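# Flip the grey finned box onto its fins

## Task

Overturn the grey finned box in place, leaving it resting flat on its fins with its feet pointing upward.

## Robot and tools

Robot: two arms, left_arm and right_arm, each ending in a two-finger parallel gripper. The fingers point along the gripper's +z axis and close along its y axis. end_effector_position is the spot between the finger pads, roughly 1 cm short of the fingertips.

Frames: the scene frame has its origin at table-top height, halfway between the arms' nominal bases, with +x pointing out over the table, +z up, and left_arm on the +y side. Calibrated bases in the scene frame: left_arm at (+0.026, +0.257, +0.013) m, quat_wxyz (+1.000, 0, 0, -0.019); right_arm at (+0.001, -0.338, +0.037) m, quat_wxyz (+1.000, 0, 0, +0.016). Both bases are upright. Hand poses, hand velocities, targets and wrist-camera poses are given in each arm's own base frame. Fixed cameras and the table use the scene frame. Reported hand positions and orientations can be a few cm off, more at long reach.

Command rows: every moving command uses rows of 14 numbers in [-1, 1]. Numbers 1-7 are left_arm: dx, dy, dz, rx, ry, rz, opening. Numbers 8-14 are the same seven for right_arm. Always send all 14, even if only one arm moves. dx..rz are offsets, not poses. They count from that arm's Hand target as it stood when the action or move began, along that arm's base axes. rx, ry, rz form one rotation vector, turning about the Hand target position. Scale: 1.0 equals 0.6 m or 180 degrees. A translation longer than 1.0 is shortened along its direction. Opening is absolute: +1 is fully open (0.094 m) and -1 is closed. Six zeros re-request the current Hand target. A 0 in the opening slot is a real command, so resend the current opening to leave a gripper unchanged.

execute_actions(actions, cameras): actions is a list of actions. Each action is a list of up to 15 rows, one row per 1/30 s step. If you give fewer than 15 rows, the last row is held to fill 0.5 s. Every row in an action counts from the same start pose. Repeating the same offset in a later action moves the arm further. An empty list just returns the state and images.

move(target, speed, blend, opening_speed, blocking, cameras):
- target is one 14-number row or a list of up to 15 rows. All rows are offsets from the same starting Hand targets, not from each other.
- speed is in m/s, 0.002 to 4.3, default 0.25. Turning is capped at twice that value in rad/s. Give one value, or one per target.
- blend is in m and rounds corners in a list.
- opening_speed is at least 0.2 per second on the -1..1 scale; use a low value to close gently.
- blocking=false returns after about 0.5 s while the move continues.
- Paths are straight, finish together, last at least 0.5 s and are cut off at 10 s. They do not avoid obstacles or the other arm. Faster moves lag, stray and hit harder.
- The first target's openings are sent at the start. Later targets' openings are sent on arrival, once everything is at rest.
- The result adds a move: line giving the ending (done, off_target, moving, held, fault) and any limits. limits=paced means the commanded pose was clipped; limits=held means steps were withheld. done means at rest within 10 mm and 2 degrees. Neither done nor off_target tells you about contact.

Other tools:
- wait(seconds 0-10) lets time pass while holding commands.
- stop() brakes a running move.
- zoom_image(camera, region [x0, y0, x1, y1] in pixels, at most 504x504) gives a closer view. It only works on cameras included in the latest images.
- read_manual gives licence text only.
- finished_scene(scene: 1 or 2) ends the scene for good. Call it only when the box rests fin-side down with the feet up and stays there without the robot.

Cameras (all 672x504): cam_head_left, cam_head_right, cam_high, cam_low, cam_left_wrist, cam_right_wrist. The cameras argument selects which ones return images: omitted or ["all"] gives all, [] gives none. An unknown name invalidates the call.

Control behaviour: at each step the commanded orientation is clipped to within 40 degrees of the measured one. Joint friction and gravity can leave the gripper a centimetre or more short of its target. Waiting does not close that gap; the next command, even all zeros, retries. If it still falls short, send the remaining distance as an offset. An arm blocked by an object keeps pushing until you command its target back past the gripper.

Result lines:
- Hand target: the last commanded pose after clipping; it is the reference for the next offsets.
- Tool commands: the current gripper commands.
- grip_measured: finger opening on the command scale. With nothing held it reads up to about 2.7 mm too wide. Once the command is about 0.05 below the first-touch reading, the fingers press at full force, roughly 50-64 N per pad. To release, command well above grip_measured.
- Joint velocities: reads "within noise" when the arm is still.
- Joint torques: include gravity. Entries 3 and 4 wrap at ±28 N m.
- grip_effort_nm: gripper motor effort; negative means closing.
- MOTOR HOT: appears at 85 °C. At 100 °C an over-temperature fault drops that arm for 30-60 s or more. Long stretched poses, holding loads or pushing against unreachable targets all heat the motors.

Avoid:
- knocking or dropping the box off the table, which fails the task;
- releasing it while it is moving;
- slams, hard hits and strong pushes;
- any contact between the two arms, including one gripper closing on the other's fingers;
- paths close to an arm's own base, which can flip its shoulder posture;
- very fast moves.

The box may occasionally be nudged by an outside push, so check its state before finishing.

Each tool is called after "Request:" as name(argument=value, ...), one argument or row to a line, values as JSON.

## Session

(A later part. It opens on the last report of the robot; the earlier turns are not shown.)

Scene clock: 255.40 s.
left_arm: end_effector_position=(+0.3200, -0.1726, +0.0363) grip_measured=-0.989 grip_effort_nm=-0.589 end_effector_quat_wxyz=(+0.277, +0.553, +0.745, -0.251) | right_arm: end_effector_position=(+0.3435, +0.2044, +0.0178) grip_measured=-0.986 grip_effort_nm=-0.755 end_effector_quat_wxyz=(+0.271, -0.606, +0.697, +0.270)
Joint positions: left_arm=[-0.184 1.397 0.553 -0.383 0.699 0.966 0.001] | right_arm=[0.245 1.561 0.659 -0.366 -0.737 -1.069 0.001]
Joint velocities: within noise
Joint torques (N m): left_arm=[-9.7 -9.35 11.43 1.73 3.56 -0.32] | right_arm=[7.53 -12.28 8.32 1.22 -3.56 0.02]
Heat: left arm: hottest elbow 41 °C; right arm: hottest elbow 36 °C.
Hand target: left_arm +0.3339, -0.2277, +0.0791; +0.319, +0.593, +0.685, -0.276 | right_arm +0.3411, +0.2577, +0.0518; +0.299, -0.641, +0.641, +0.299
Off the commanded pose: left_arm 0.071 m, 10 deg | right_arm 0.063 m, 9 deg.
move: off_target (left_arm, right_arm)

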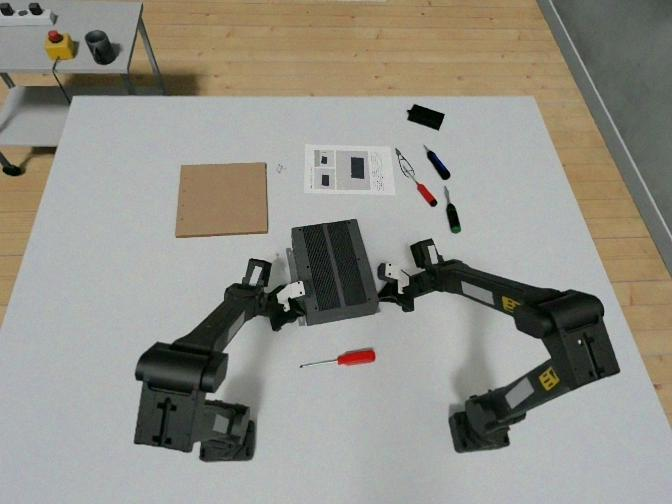

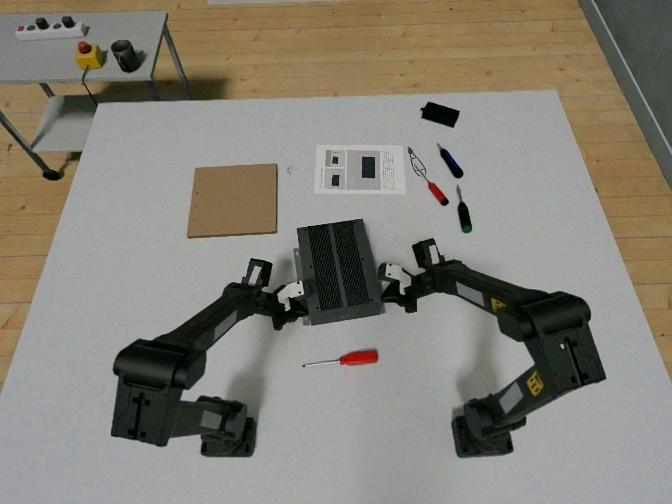

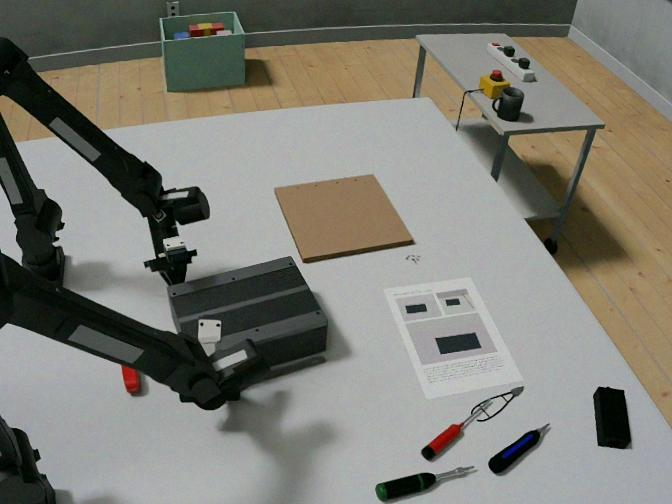

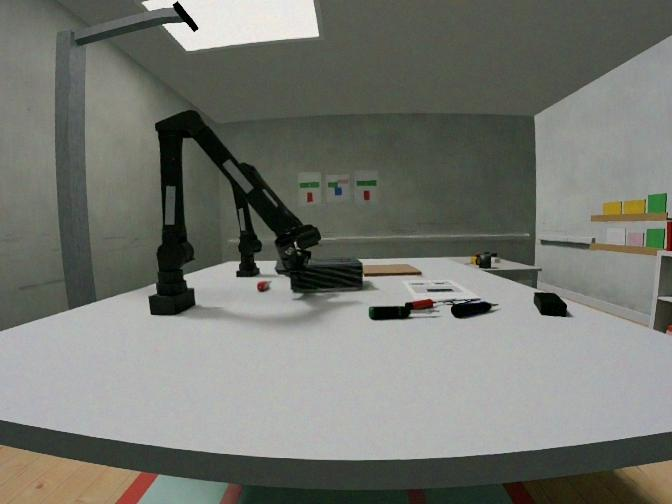

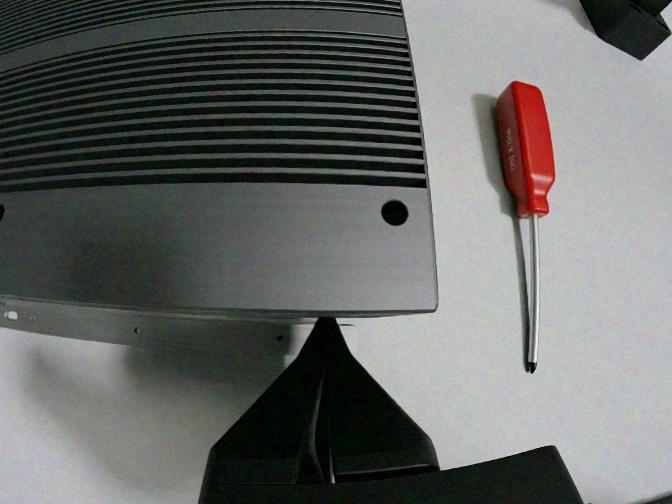

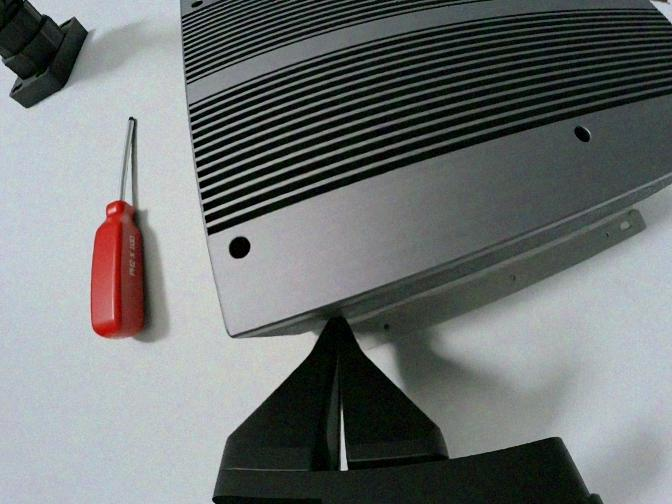

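Request:
move(
  target=[0.004,-0.025,0.1,0,0,0,-1,-0.003,0.025,0.1,0,0,0,-1],
  speed=0.06,
)

Scene clock: 262.07 s.
left_arm: end_effector_position=(+0.3263, -0.2374, +0.1361) grip_measured=-0.989 grip_effort_nm=-0.579 end_effector_quat_wxyz=(+0.315, +0.595, +0.685, -0.277) | right_arm: end_effector_position=(+0.3250, +0.2657, +0.1028) grip_measured=-0.986 grip_effort_nm=-0.755 end_effector_quat_wxyz=(-0.286, +0.640, -0.645, -0.304)
Joint positions: left_arm=[-0.334 1.247 0.701 -0.536 0.748 0.901 0.001] | right_arm=[0.392 1.398 0.744 -0.522 -0.789 -1.005 0.001]
Joint velocities: within noise
Joint torques (N m): left_arm=[-1.32 -4.78 9.78 1.95 0.42 -0.35] | right_arm=[-1.08 -7.24 9.17 1.59 -0.39 0.04]
Heat: left arm: hottest elbow 41 °C; right arm: hottest elbow 36 °C.
Hand target: left_arm +0.3362, -0.2428, +0.1391; +0.319, +0.593, +0.685, -0.276 | right_arm +0.3394, +0.2728, +0.1119; -0.299, +0.641, -0.641, -0.299
Off the commanded pose: left_arm 0.012 m, 0 deg | right_arm 0.018 m, 2 deg.
move: off_target (left_arm, right_arm)

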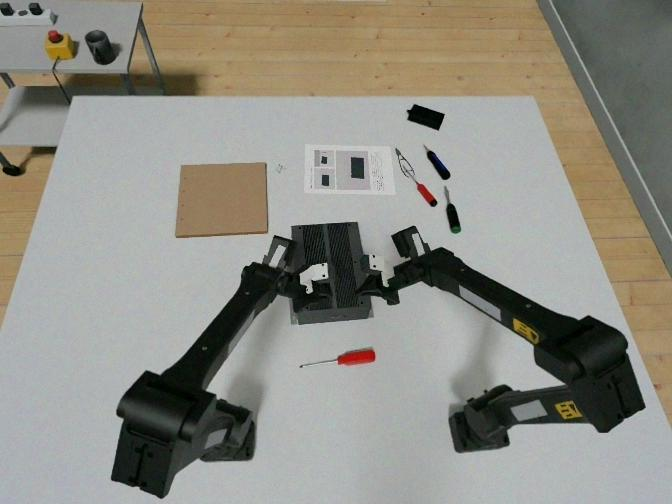

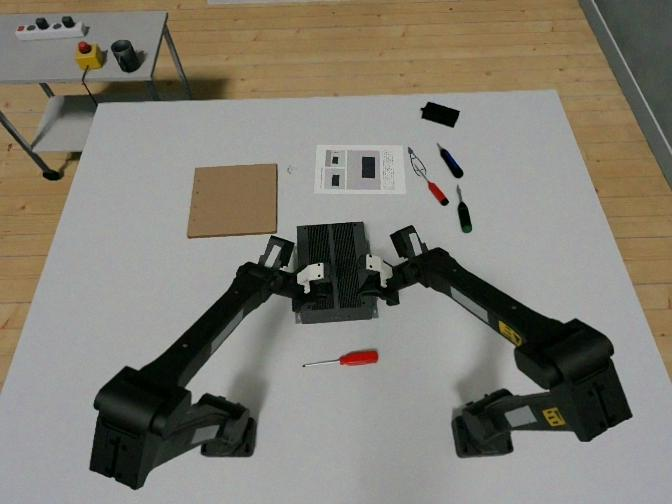

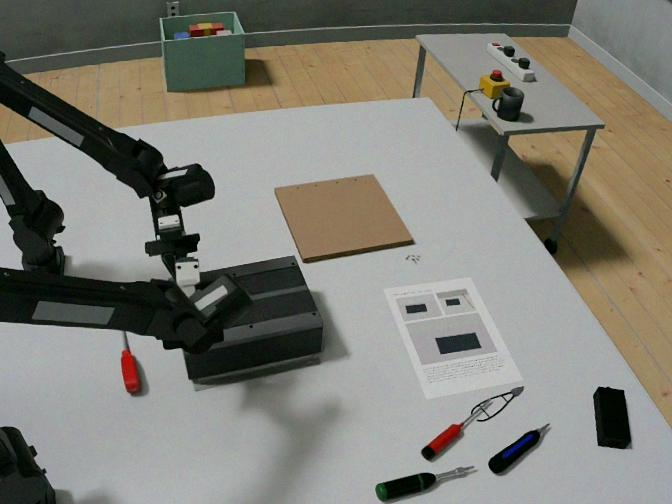

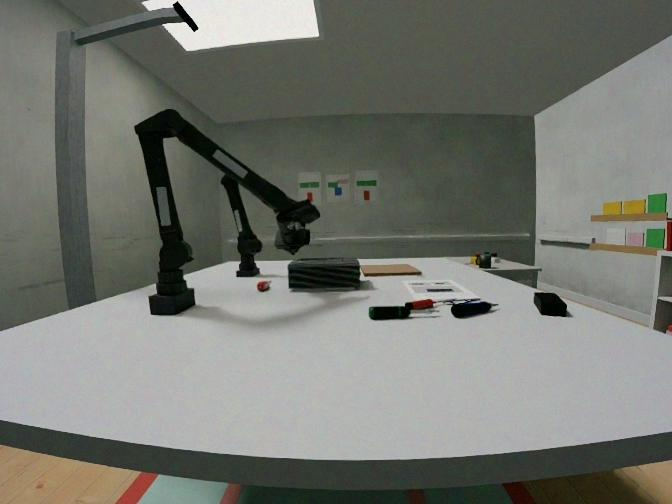

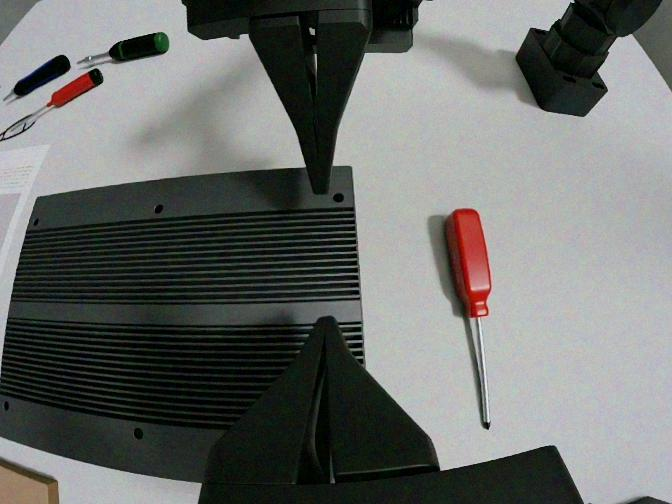

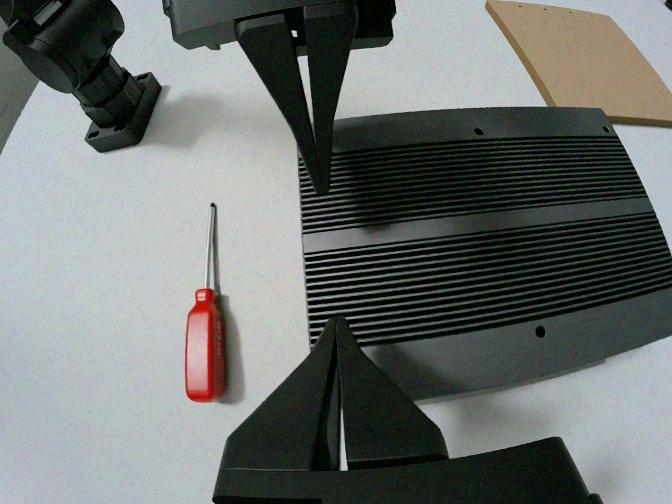

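Request:
move(
  target=[
    [0,0.25,0.02,-0.0685,-0.013,0,-1,0,-0.24,0.02,0.07,0,0,-1],
    [-0.018,0.25,-0.193,-0.137,-0.026,0,-1,0.01,-0.24,-0.188,0.139,0,0,-1],
  ],
  speed=0.2,
)

Request:
zoom_image(
  camera="cam_low",
  region=[260, 230, 400, 310],
)

Request:
zoom_image(
  camera="cam_left_wrist",
  region=[180, 60, 500, 340],
)

Request:
zoom_image(
  camera="cam_right_wrist",
  region=[180, 60, 500, 340],
)

Scene clock: 303.63 s.
left_arm: end_effector_position=(+0.3186, -0.0966, +0.0263) grip_measured=-0.989 grip_effort_nm=-0.579 end_effector_quat_wxyz=(+0.464, +0.524, +0.597, -0.392) | right_arm: end_effector_position=(+0.3366, +0.1336, -0.0004) grip_measured=-0.986 grip_effort_nm=-0.759 end_effector_quat_wxyz=(-0.425, +0.563, -0.561, -0.434)
Joint positions: left_arm=[0.227 1.764 0.628 -0.712 1.294 1.879 0.001] | right_arm=[-0.093 1.917 0.758 -0.783 -1.285 -1.948 0.001]
Joint velocities: within noise
Joint torques (N m): left_arm=[-0.03 -6.95 5.04 -0.25 0.84 -0.05] | right_arm=[-1.85 -9.47 4.11 -0.42 -0.91 -0.16]
Heat: left arm: hottest elbow 44 °C; right arm: hottest elbow 38 °C.
Hand target: left_arm +0.3253, -0.0928, +0.0231; +0.466, +0.522, +0.597, -0.392 | right_arm +0.3454, +0.1288, -0.0009; -0.431, +0.561, -0.561, -0.430
Off the commanded pose: left_arm 0.008 m, 0 deg | right_arm 0.010 m, 1 deg.
move: done

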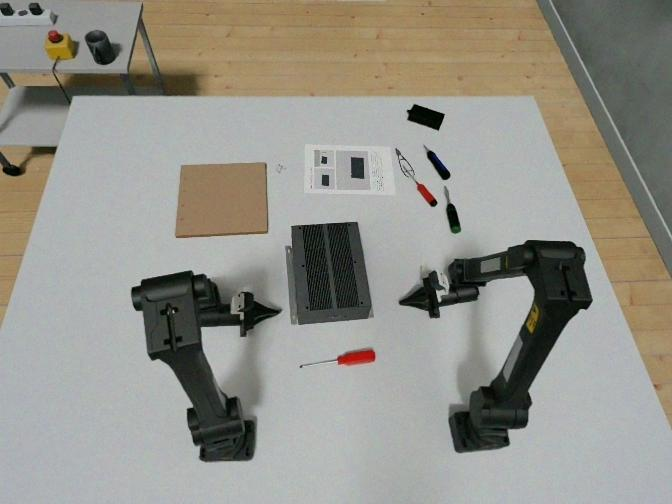

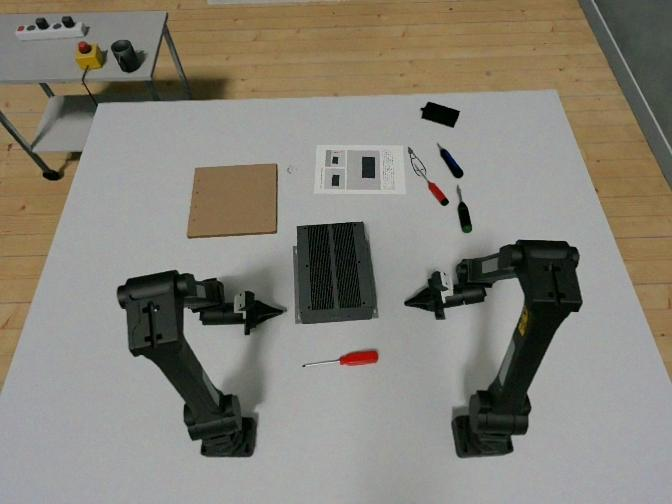

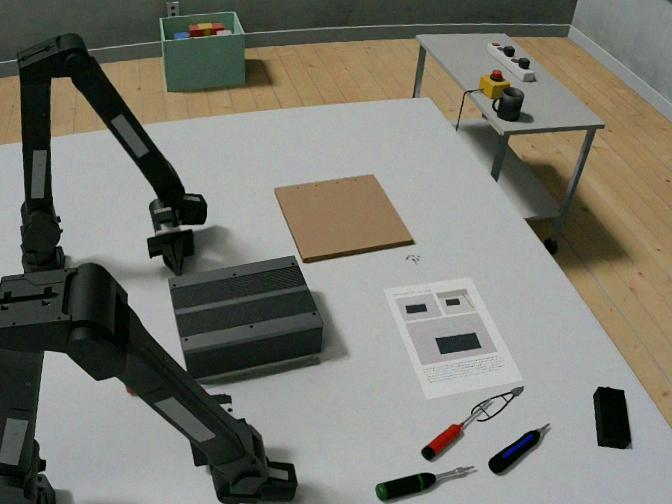

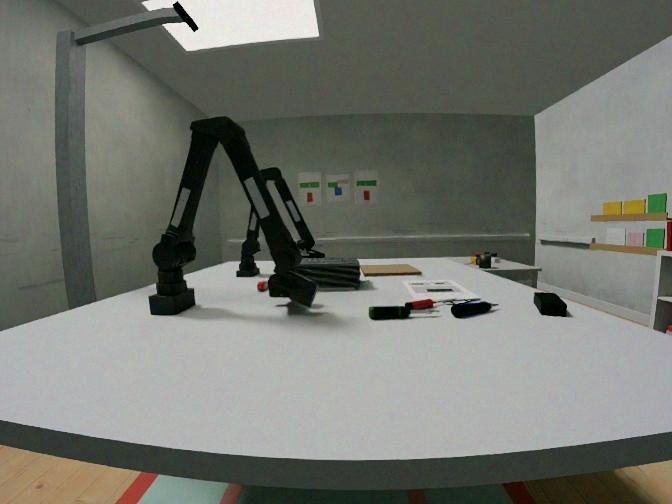

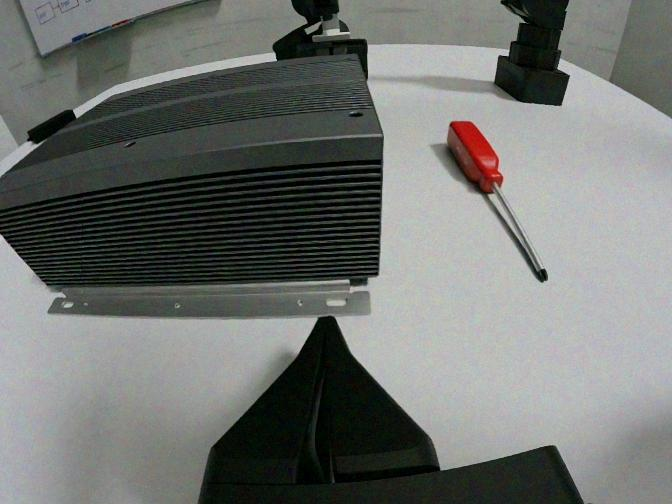

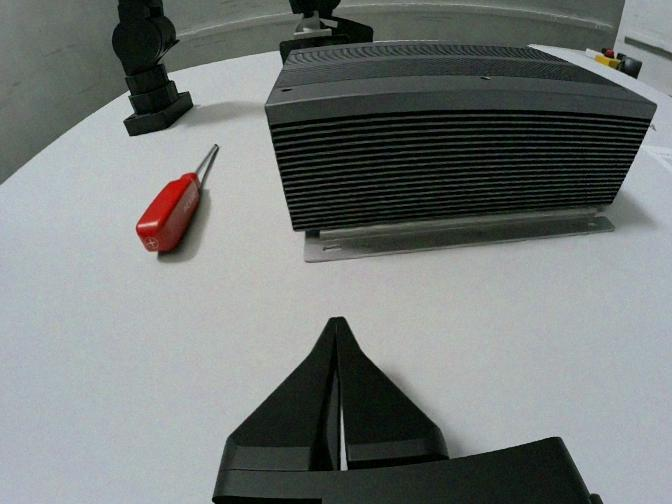

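Scaled by 3.600.

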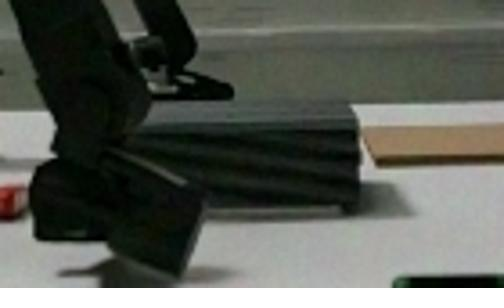

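Scaled by 1.575 from the camera's 672x504 image, which has a finer 960x720 frame.

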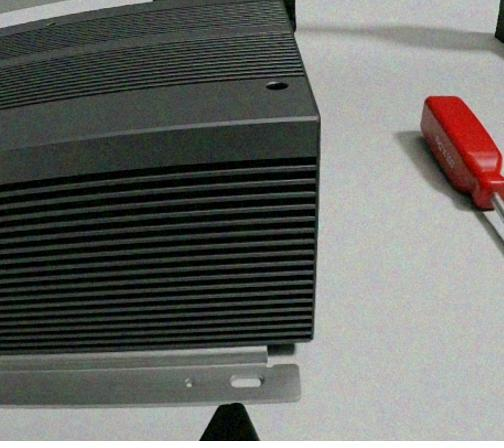

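Scaled by 1.575 from the camera's 672x504 image, which has a finer 960x720 frame.

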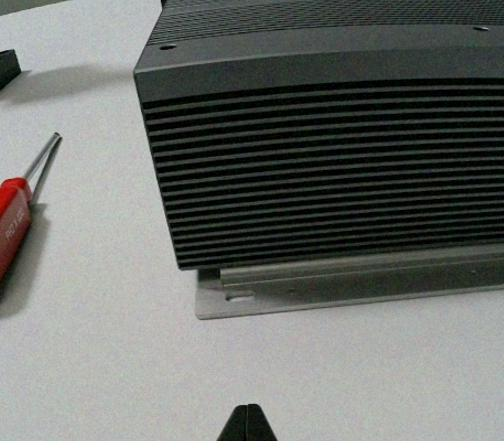

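Request:
move(
  target=[
    [0,0.05,0.05,0,0,0,-1,-0.12,0,0.2,0,0,0,0.3],
    [0,0.05,0.05,0,0,0,-1,-0.187,0.228,0.277,-0.417,0,0,0.3],
  ],
  speed=0.3,
  blend=0.05,
)

Scene clock: 431.23 s.
left_arm: end_effector_position=(+0.3160, -0.0694, +0.0462) grip_measured=-0.989 grip_effort_nm=-0.584 end_effector_quat_wxyz=(+0.456, +0.509, +0.612, -0.398) | right_arm: end_effector_position=(+0.2256, +0.2518, +0.1518) grip_measured=+0.298 grip_effort_nm=0.071 end_effector_quat_wxyz=(+0.014, +0.706, -0.708, -0.001)
Joint positions: left_arm=[0.316 1.75 0.684 -1.015 1.259 2.081 0.001] | right_arm=[0.84 1.287 0.98 -1.292 -0.003 -0.728 0.061]
Joint velocities: within noise
Joint torques (N m): left_arm=[0.03 -10.05 5.35 -0.62 0.53 -0.07] | right_arm=[0.38 -6.48 10.88 0.32 0.06 0.1]
Heat: left arm: hottest elbow 37 °C; right arm: hottest elbow 35 °C.
Hand target: left_arm +0.3254, -0.0627, +0.0531; +0.466, +0.522, +0.597, -0.392 | right_arm +0.2331, +0.2656, +0.1654; +0.000, +0.707, -0.707, +0.000
Off the commanded pose: left_arm 0.013 m, 3 deg | right_arm 0.021 m, 2 deg.
joint sent to its limit (left arm) — joint 6 (wrist roll), upper limit. The joint targets still meet the commanded pose.
move: off_target (left_arm, right_arm)

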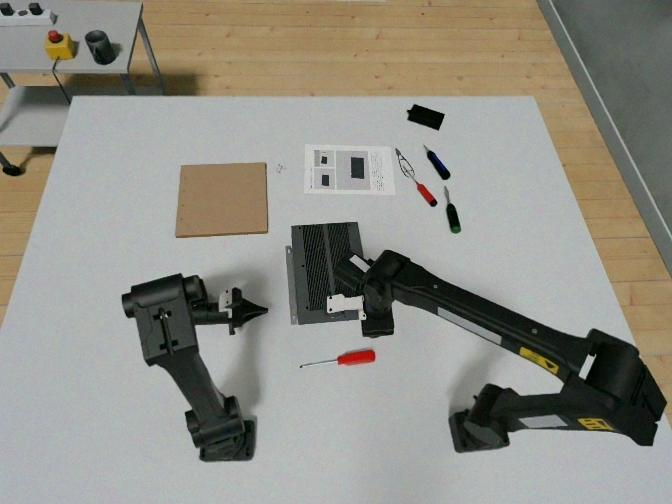

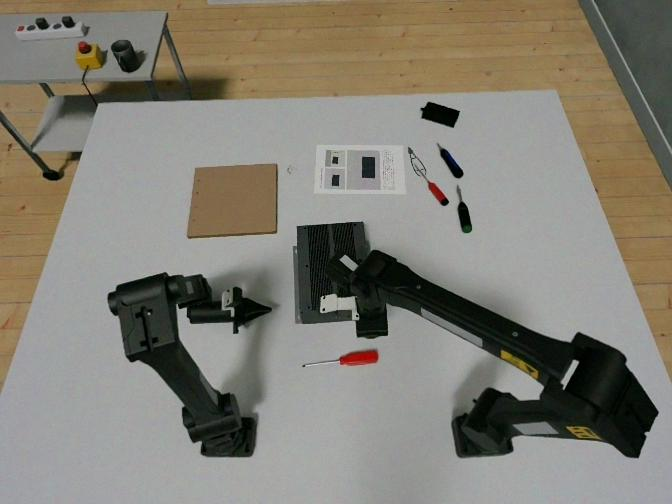

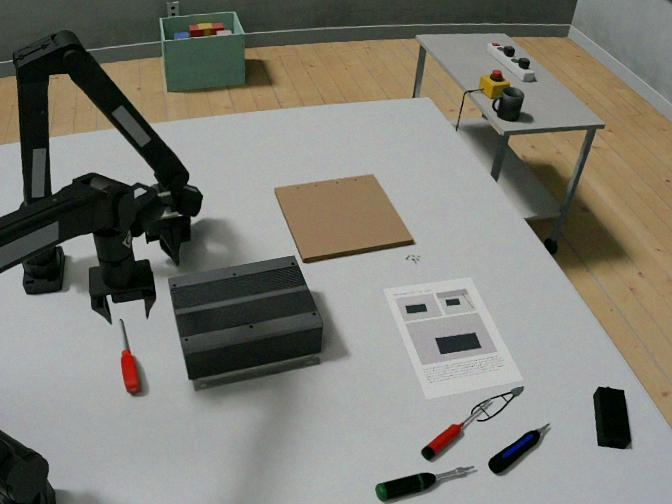

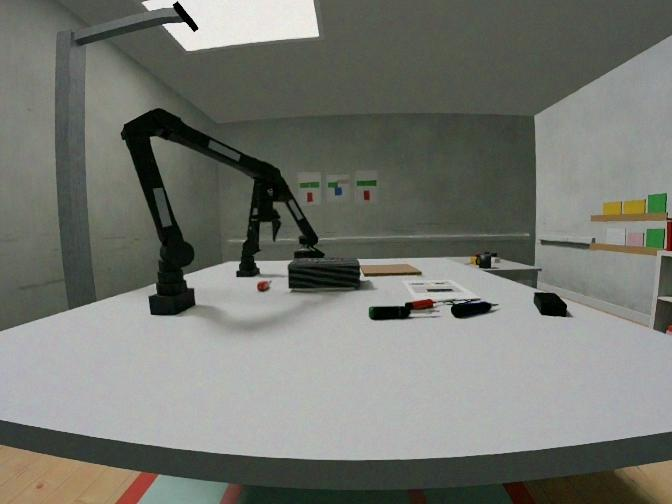

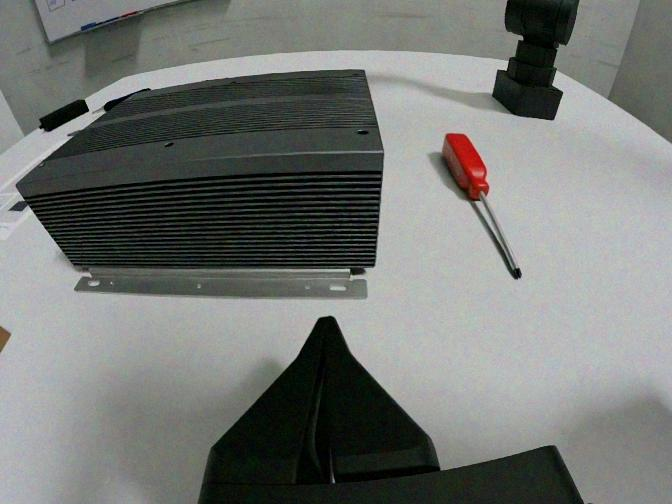

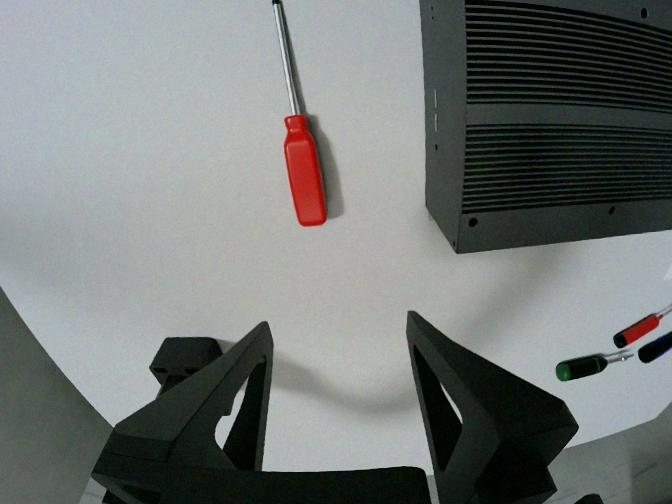

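Request:
move(
  target=[
    [0,0,0,0,0,0,-1,-0.045,0.01,-0.2,0,0,0,0.3],
    [0,0,0,0,0,0,-1,-0.045,0.01,-0.293,0,0,0,0.3],
    [0,0,0,0,0,0,-1,-0.045,0.01,-0.293,0,0,0,-0.9],
  ],
  speed=0.15,
  opening_speed=1,
)

Scene clock: 455.73 s.
left_arm: end_effector_position=(+0.3160, -0.0694, +0.0462) grip_measured=-0.989 grip_effort_nm=-0.584 end_effector_quat_wxyz=(+0.456, +0.509, +0.612, -0.398) | right_arm: end_effector_position=(+0.2071, +0.2660, -0.0092) grip_measured=-0.419 grip_effort_nm=-1.043 end_effector_quat_wxyz=(+0.004, +0.705, -0.709, -0.001)
Joint positions: left_arm=[0.316 1.75 0.684 -1.016 1.259 2.081 0.001] | right_arm=[0.909 1.529 0.725 -0.774 -0.002 -0.656 0.027]
Joint velocities: within noise
Joint torques (N m): left_arm=[0.03 -10.05 5.37 -0.62 0.53 -0.07] | right_arm=[1.26 -7.94 5.82 0.9 0.04 0.07]
Heat: left arm: hottest elbow 37 °C; right arm: hottest elbow 37 °C.
Hand target: left_arm +0.3254, -0.0627, +0.0532; +0.466, +0.522, +0.597, -0.392 | right_arm +0.2061, +0.2716, -0.0105; +0.000, +0.707, -0.707, +0.000
Off the commanded pose: left_arm 0.014 m, 3 deg | right_arm 0.006 m, 1 deg.
joint sent to its limit (left arm) — joint 6 (wrist roll), upper limit. The joint targets still meet the commanded pose.
move: off_target (left_arm)

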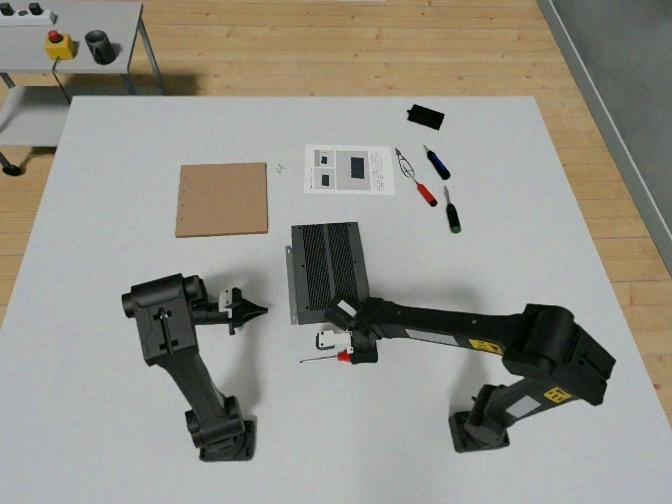

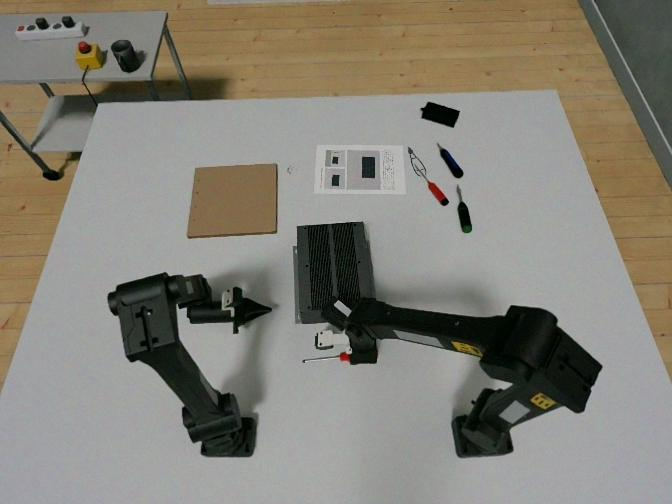

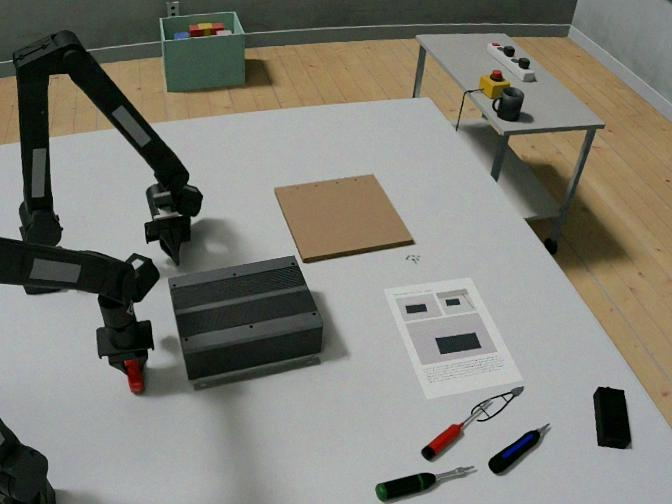

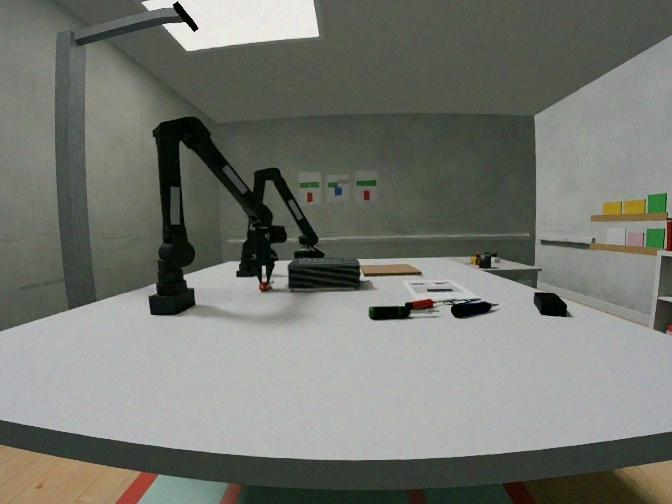

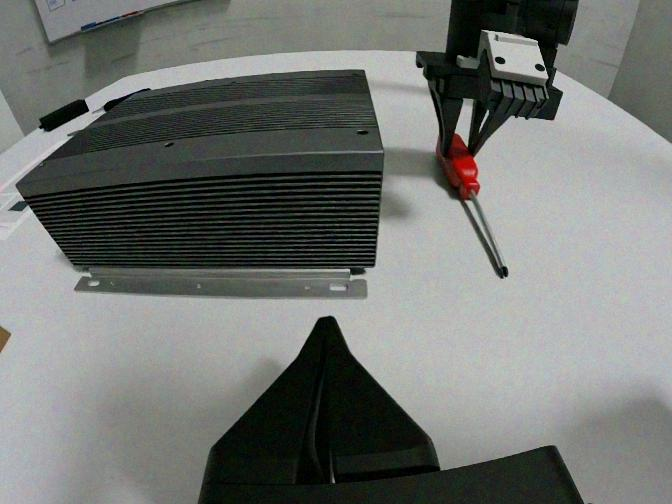

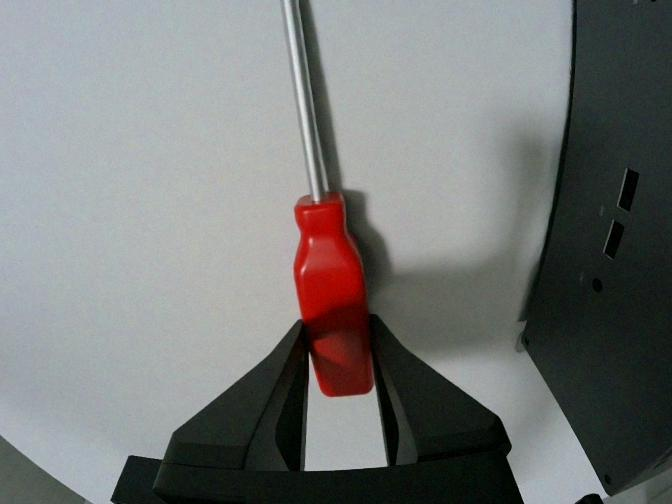

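Request:
move(
  target=[
    [0,0,0,0,0,0,-1,0,0,0.08,0,0,0,-0.9],
    [0,0,0,0,0,0,-1,0.09,-0.386,0.08,0,0,0,-0.9],
    [0,0,0,0,0,0,-1,0.09,-0.386,0.008,0,0,0,-0.9],
    [0,0,0,0,0,0,-1,0.09,-0.386,0.003,0,0,0,0.3],
    [0,0,0,0,0,0,-1,0.09,-0.386,0.4,0,0,0,0.3],
  ],
  speed=[0.12,0.25,0.08,0.05,0.25],
  opening_speed=1.5,
)

Scene clock: 469.60 s.
left_arm: end_effector_position=(+0.3160, -0.0694, +0.0462) grip_measured=-0.989 grip_effort_nm=-0.579 end_effector_quat_wxyz=(+0.456, +0.509, +0.612, -0.398) | right_arm: end_effector_position=(+0.2487, +0.0413, +0.2121) grip_measured=+0.298 grip_effort_nm=0.071 end_effector_quat_wxyz=(+0.016, +0.709, -0.705, -0.009)
Joint positions: left_arm=[0.316 1.75 0.684 -1.016 1.259 2.081 0.001] | right_arm=[0.169 1.016 0.936 -1.527 0.004 -1.407 0.061]
Joint velocities: within noise
Joint torques (N m): left_arm=[-0.03 -9.99 5.34 -0.64 0.53 -0.07] | right_arm=[-1.73 -3.43 11.1 0.09 -0.2 -0.13]
Heat: left arm: hottest elbow 37 °C; right arm: hottest elbow 38 °C.
Hand target: left_arm +0.3254, -0.0627, +0.0532; +0.466, +0.522, +0.597, -0.392 | right_arm +0.2602, +0.0400, +0.2295; +0.000, +0.707, -0.707, +0.000
Off the commanded pose: left_arm 0.013 m, 3 deg | right_arm 0.021 m, 2 deg.
joint sent to its limit (left arm) — joint 6 (wrist roll), upper limit. The joint targets still meet the commanded pose.
move: off_target (left_arm, right_arm)

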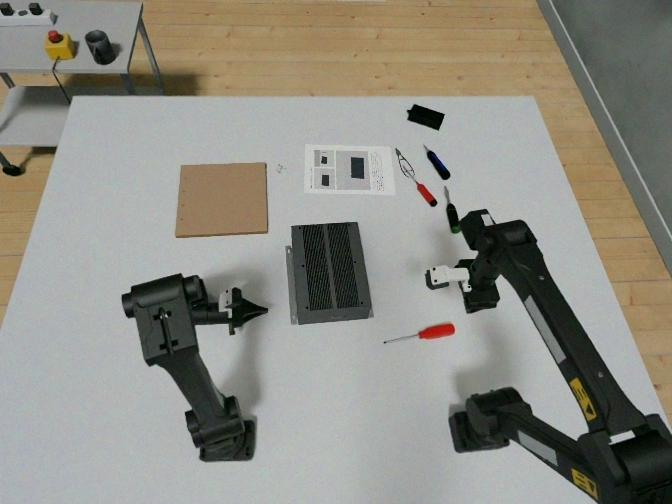

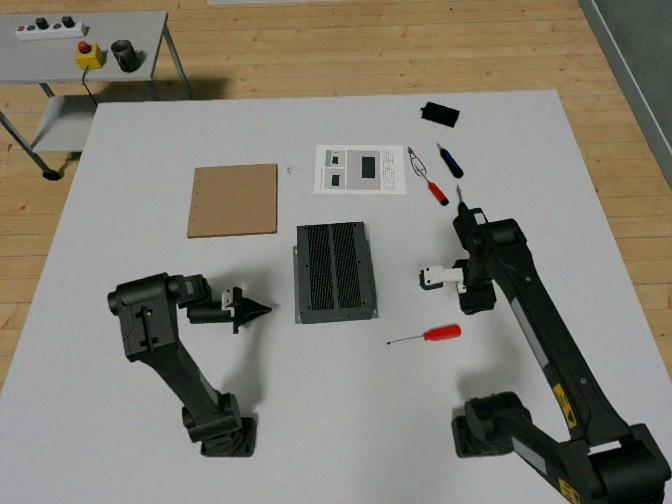

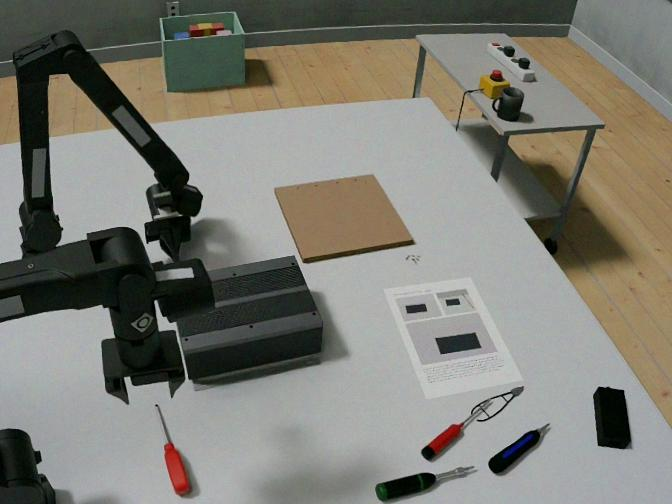

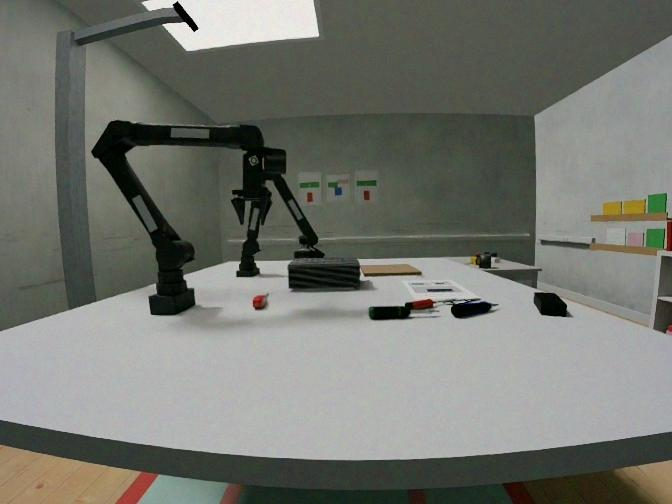

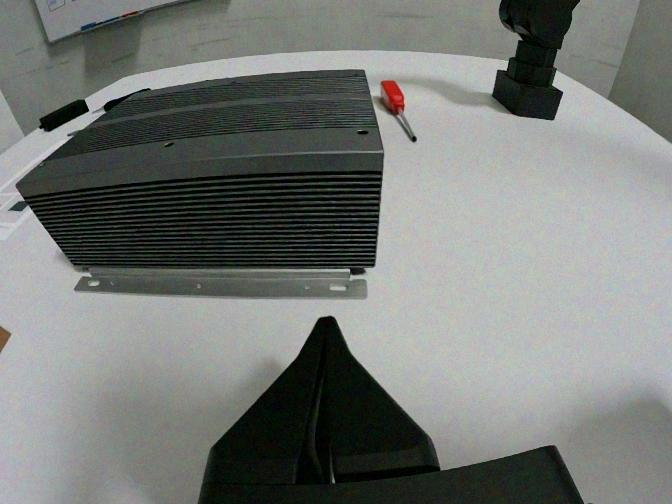

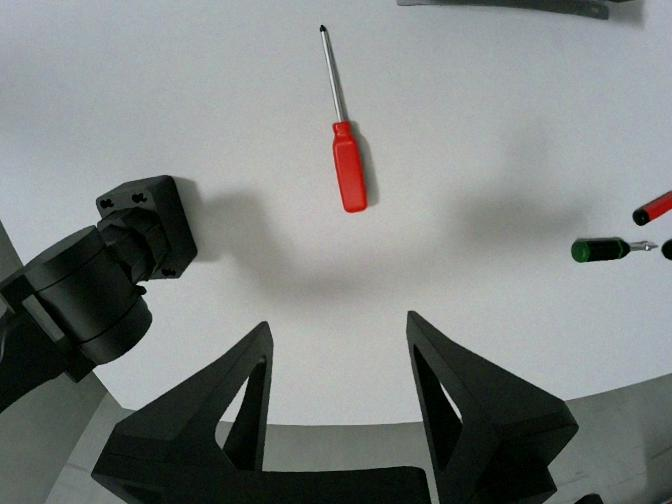

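Request:
move(
  target=[
    [0,0,0,0,0,0,-1,-0.02,0.4,-0.1,0,-0.361,0,1],
    [0,0,0,0,0,0,-1,-0.025,0.4,-0.29,0,-0.361,0,1],
  ],
  speed=0.25,
)

Request:
zoom_image(
  camera="cam_left_wrist",
  region=[330, 20, 600, 300],
)

Request:
zoom_image(
  camera="cam_right_wrist",
  region=[180, 60, 500, 340],
)

Scene clock: 518.20 s.
left_arm: end_effector_position=(+0.3160, -0.0694, +0.0462) grip_measured=-0.989 grip_effort_nm=-0.584 end_effector_quat_wxyz=(+0.456, +0.509, +0.612, -0.398) | right_arm: end_effector_position=(+0.2478, +0.2768, +0.0575) grip_measured=+0.998 grip_effort_nm=0.071 end_effector_quat_wxyz=(-0.378, +0.592, -0.603, +0.380)
Joint positions: left_arm=[0.316 1.75 0.684 -1.016 1.259 2.081 0.001] | right_arm=[1.252 1.459 0.46 -0.001 1.04 -0.632 0.094]
Joint velocities: within noise
Joint torques (N m): left_arm=[0.03 -10.05 5.35 -0.62 0.53 -0.07] | right_arm=[-0.15 -5.48 4.72 1.91 0.62 -0.04]
Heat: left arm: hottest elbow 37 °C; right arm: hottest elbow 44 °C.
Hand target: left_arm +0.3254, -0.0627, +0.0532; +0.466, +0.522, +0.597, -0.392 | right_arm +0.2452, +0.2799, +0.0555; -0.380, +0.596, -0.597, +0.380
Off the commanded pose: left_arm 0.013 m, 3 deg | right_arm 0.005 m, 1 deg.
joint sent to its limit (left arm) — joint 6 (wrist roll), upper limit. The joint targets still meet the commanded pose.
move: off_target (left_arm)

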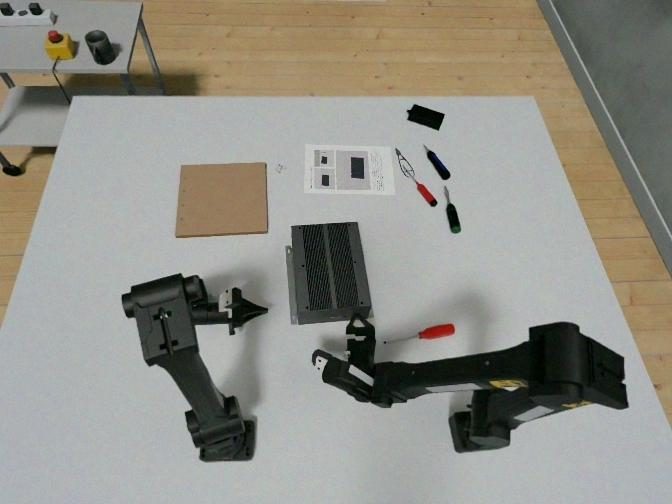

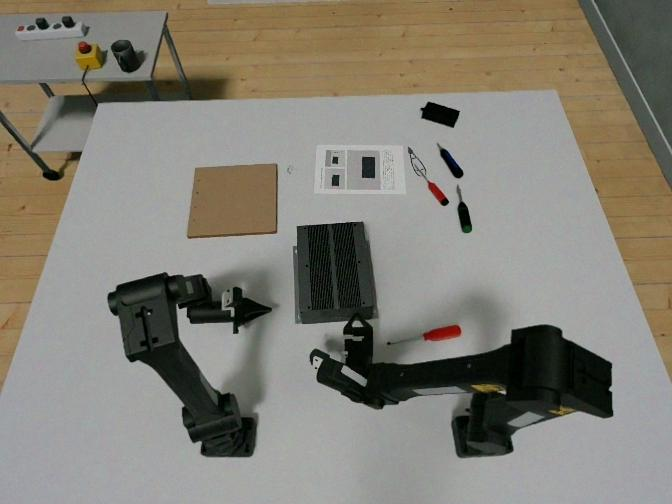

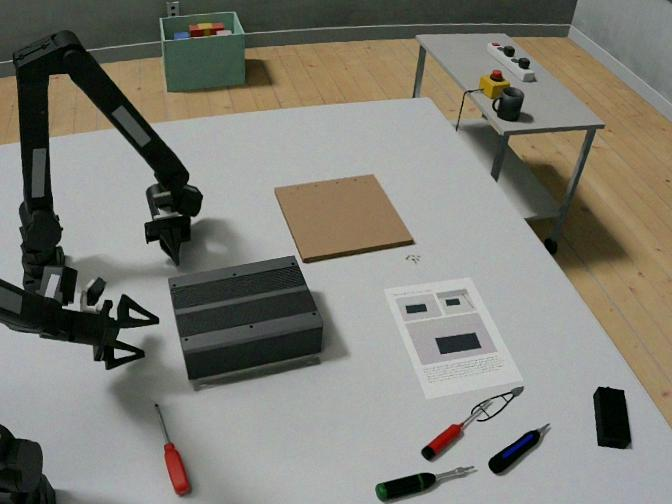

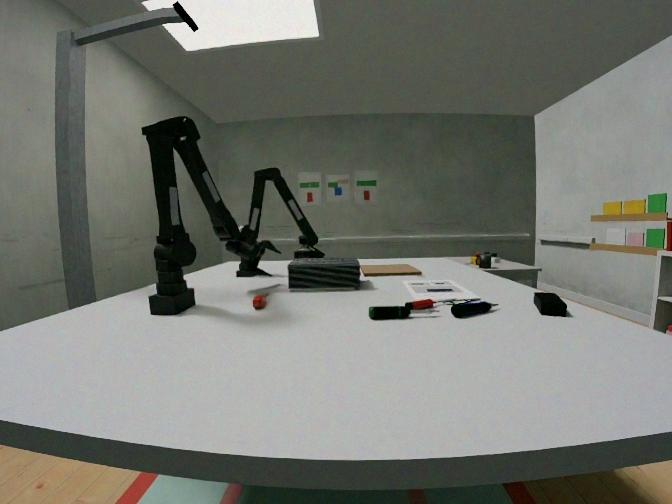

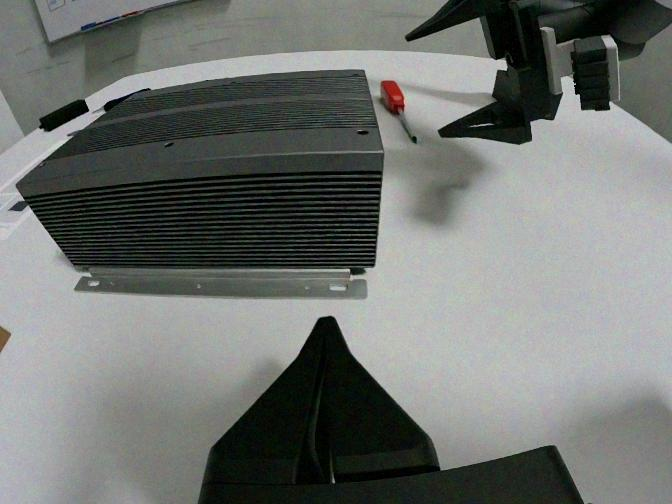

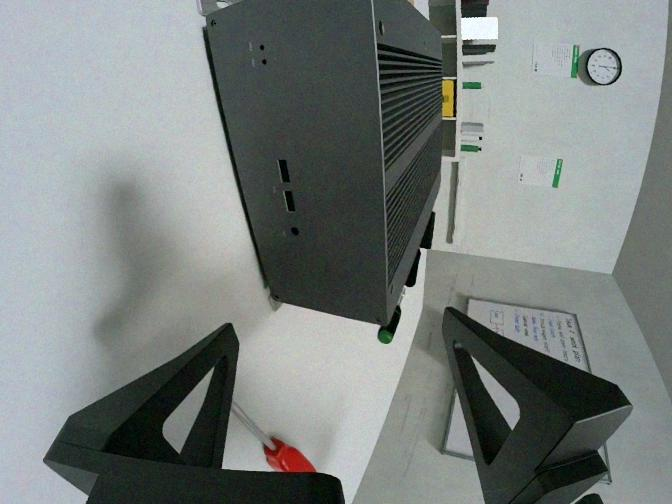

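Scaled by 1.800 from the camera's 672x504 image, which has a finer 960x720 frame.

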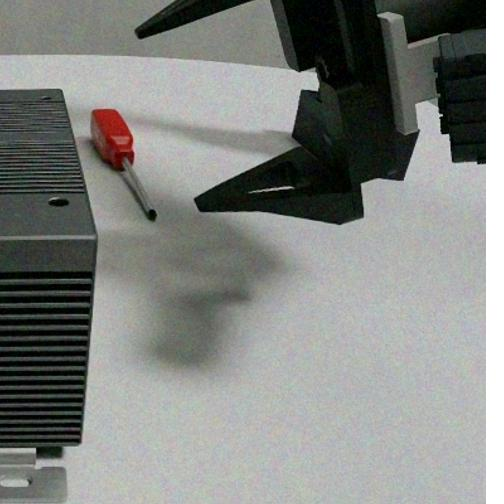

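Scaled by 1.575 from the camera's 672x504 image, which has a finer 960x720 frame.

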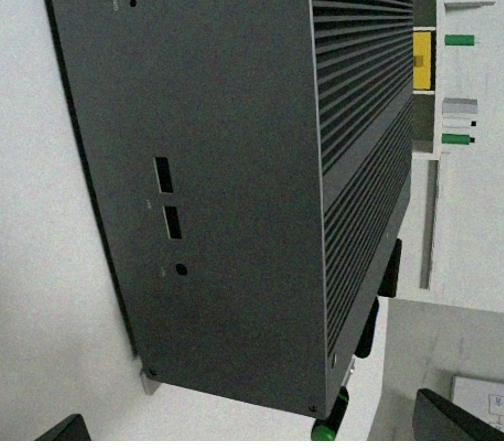

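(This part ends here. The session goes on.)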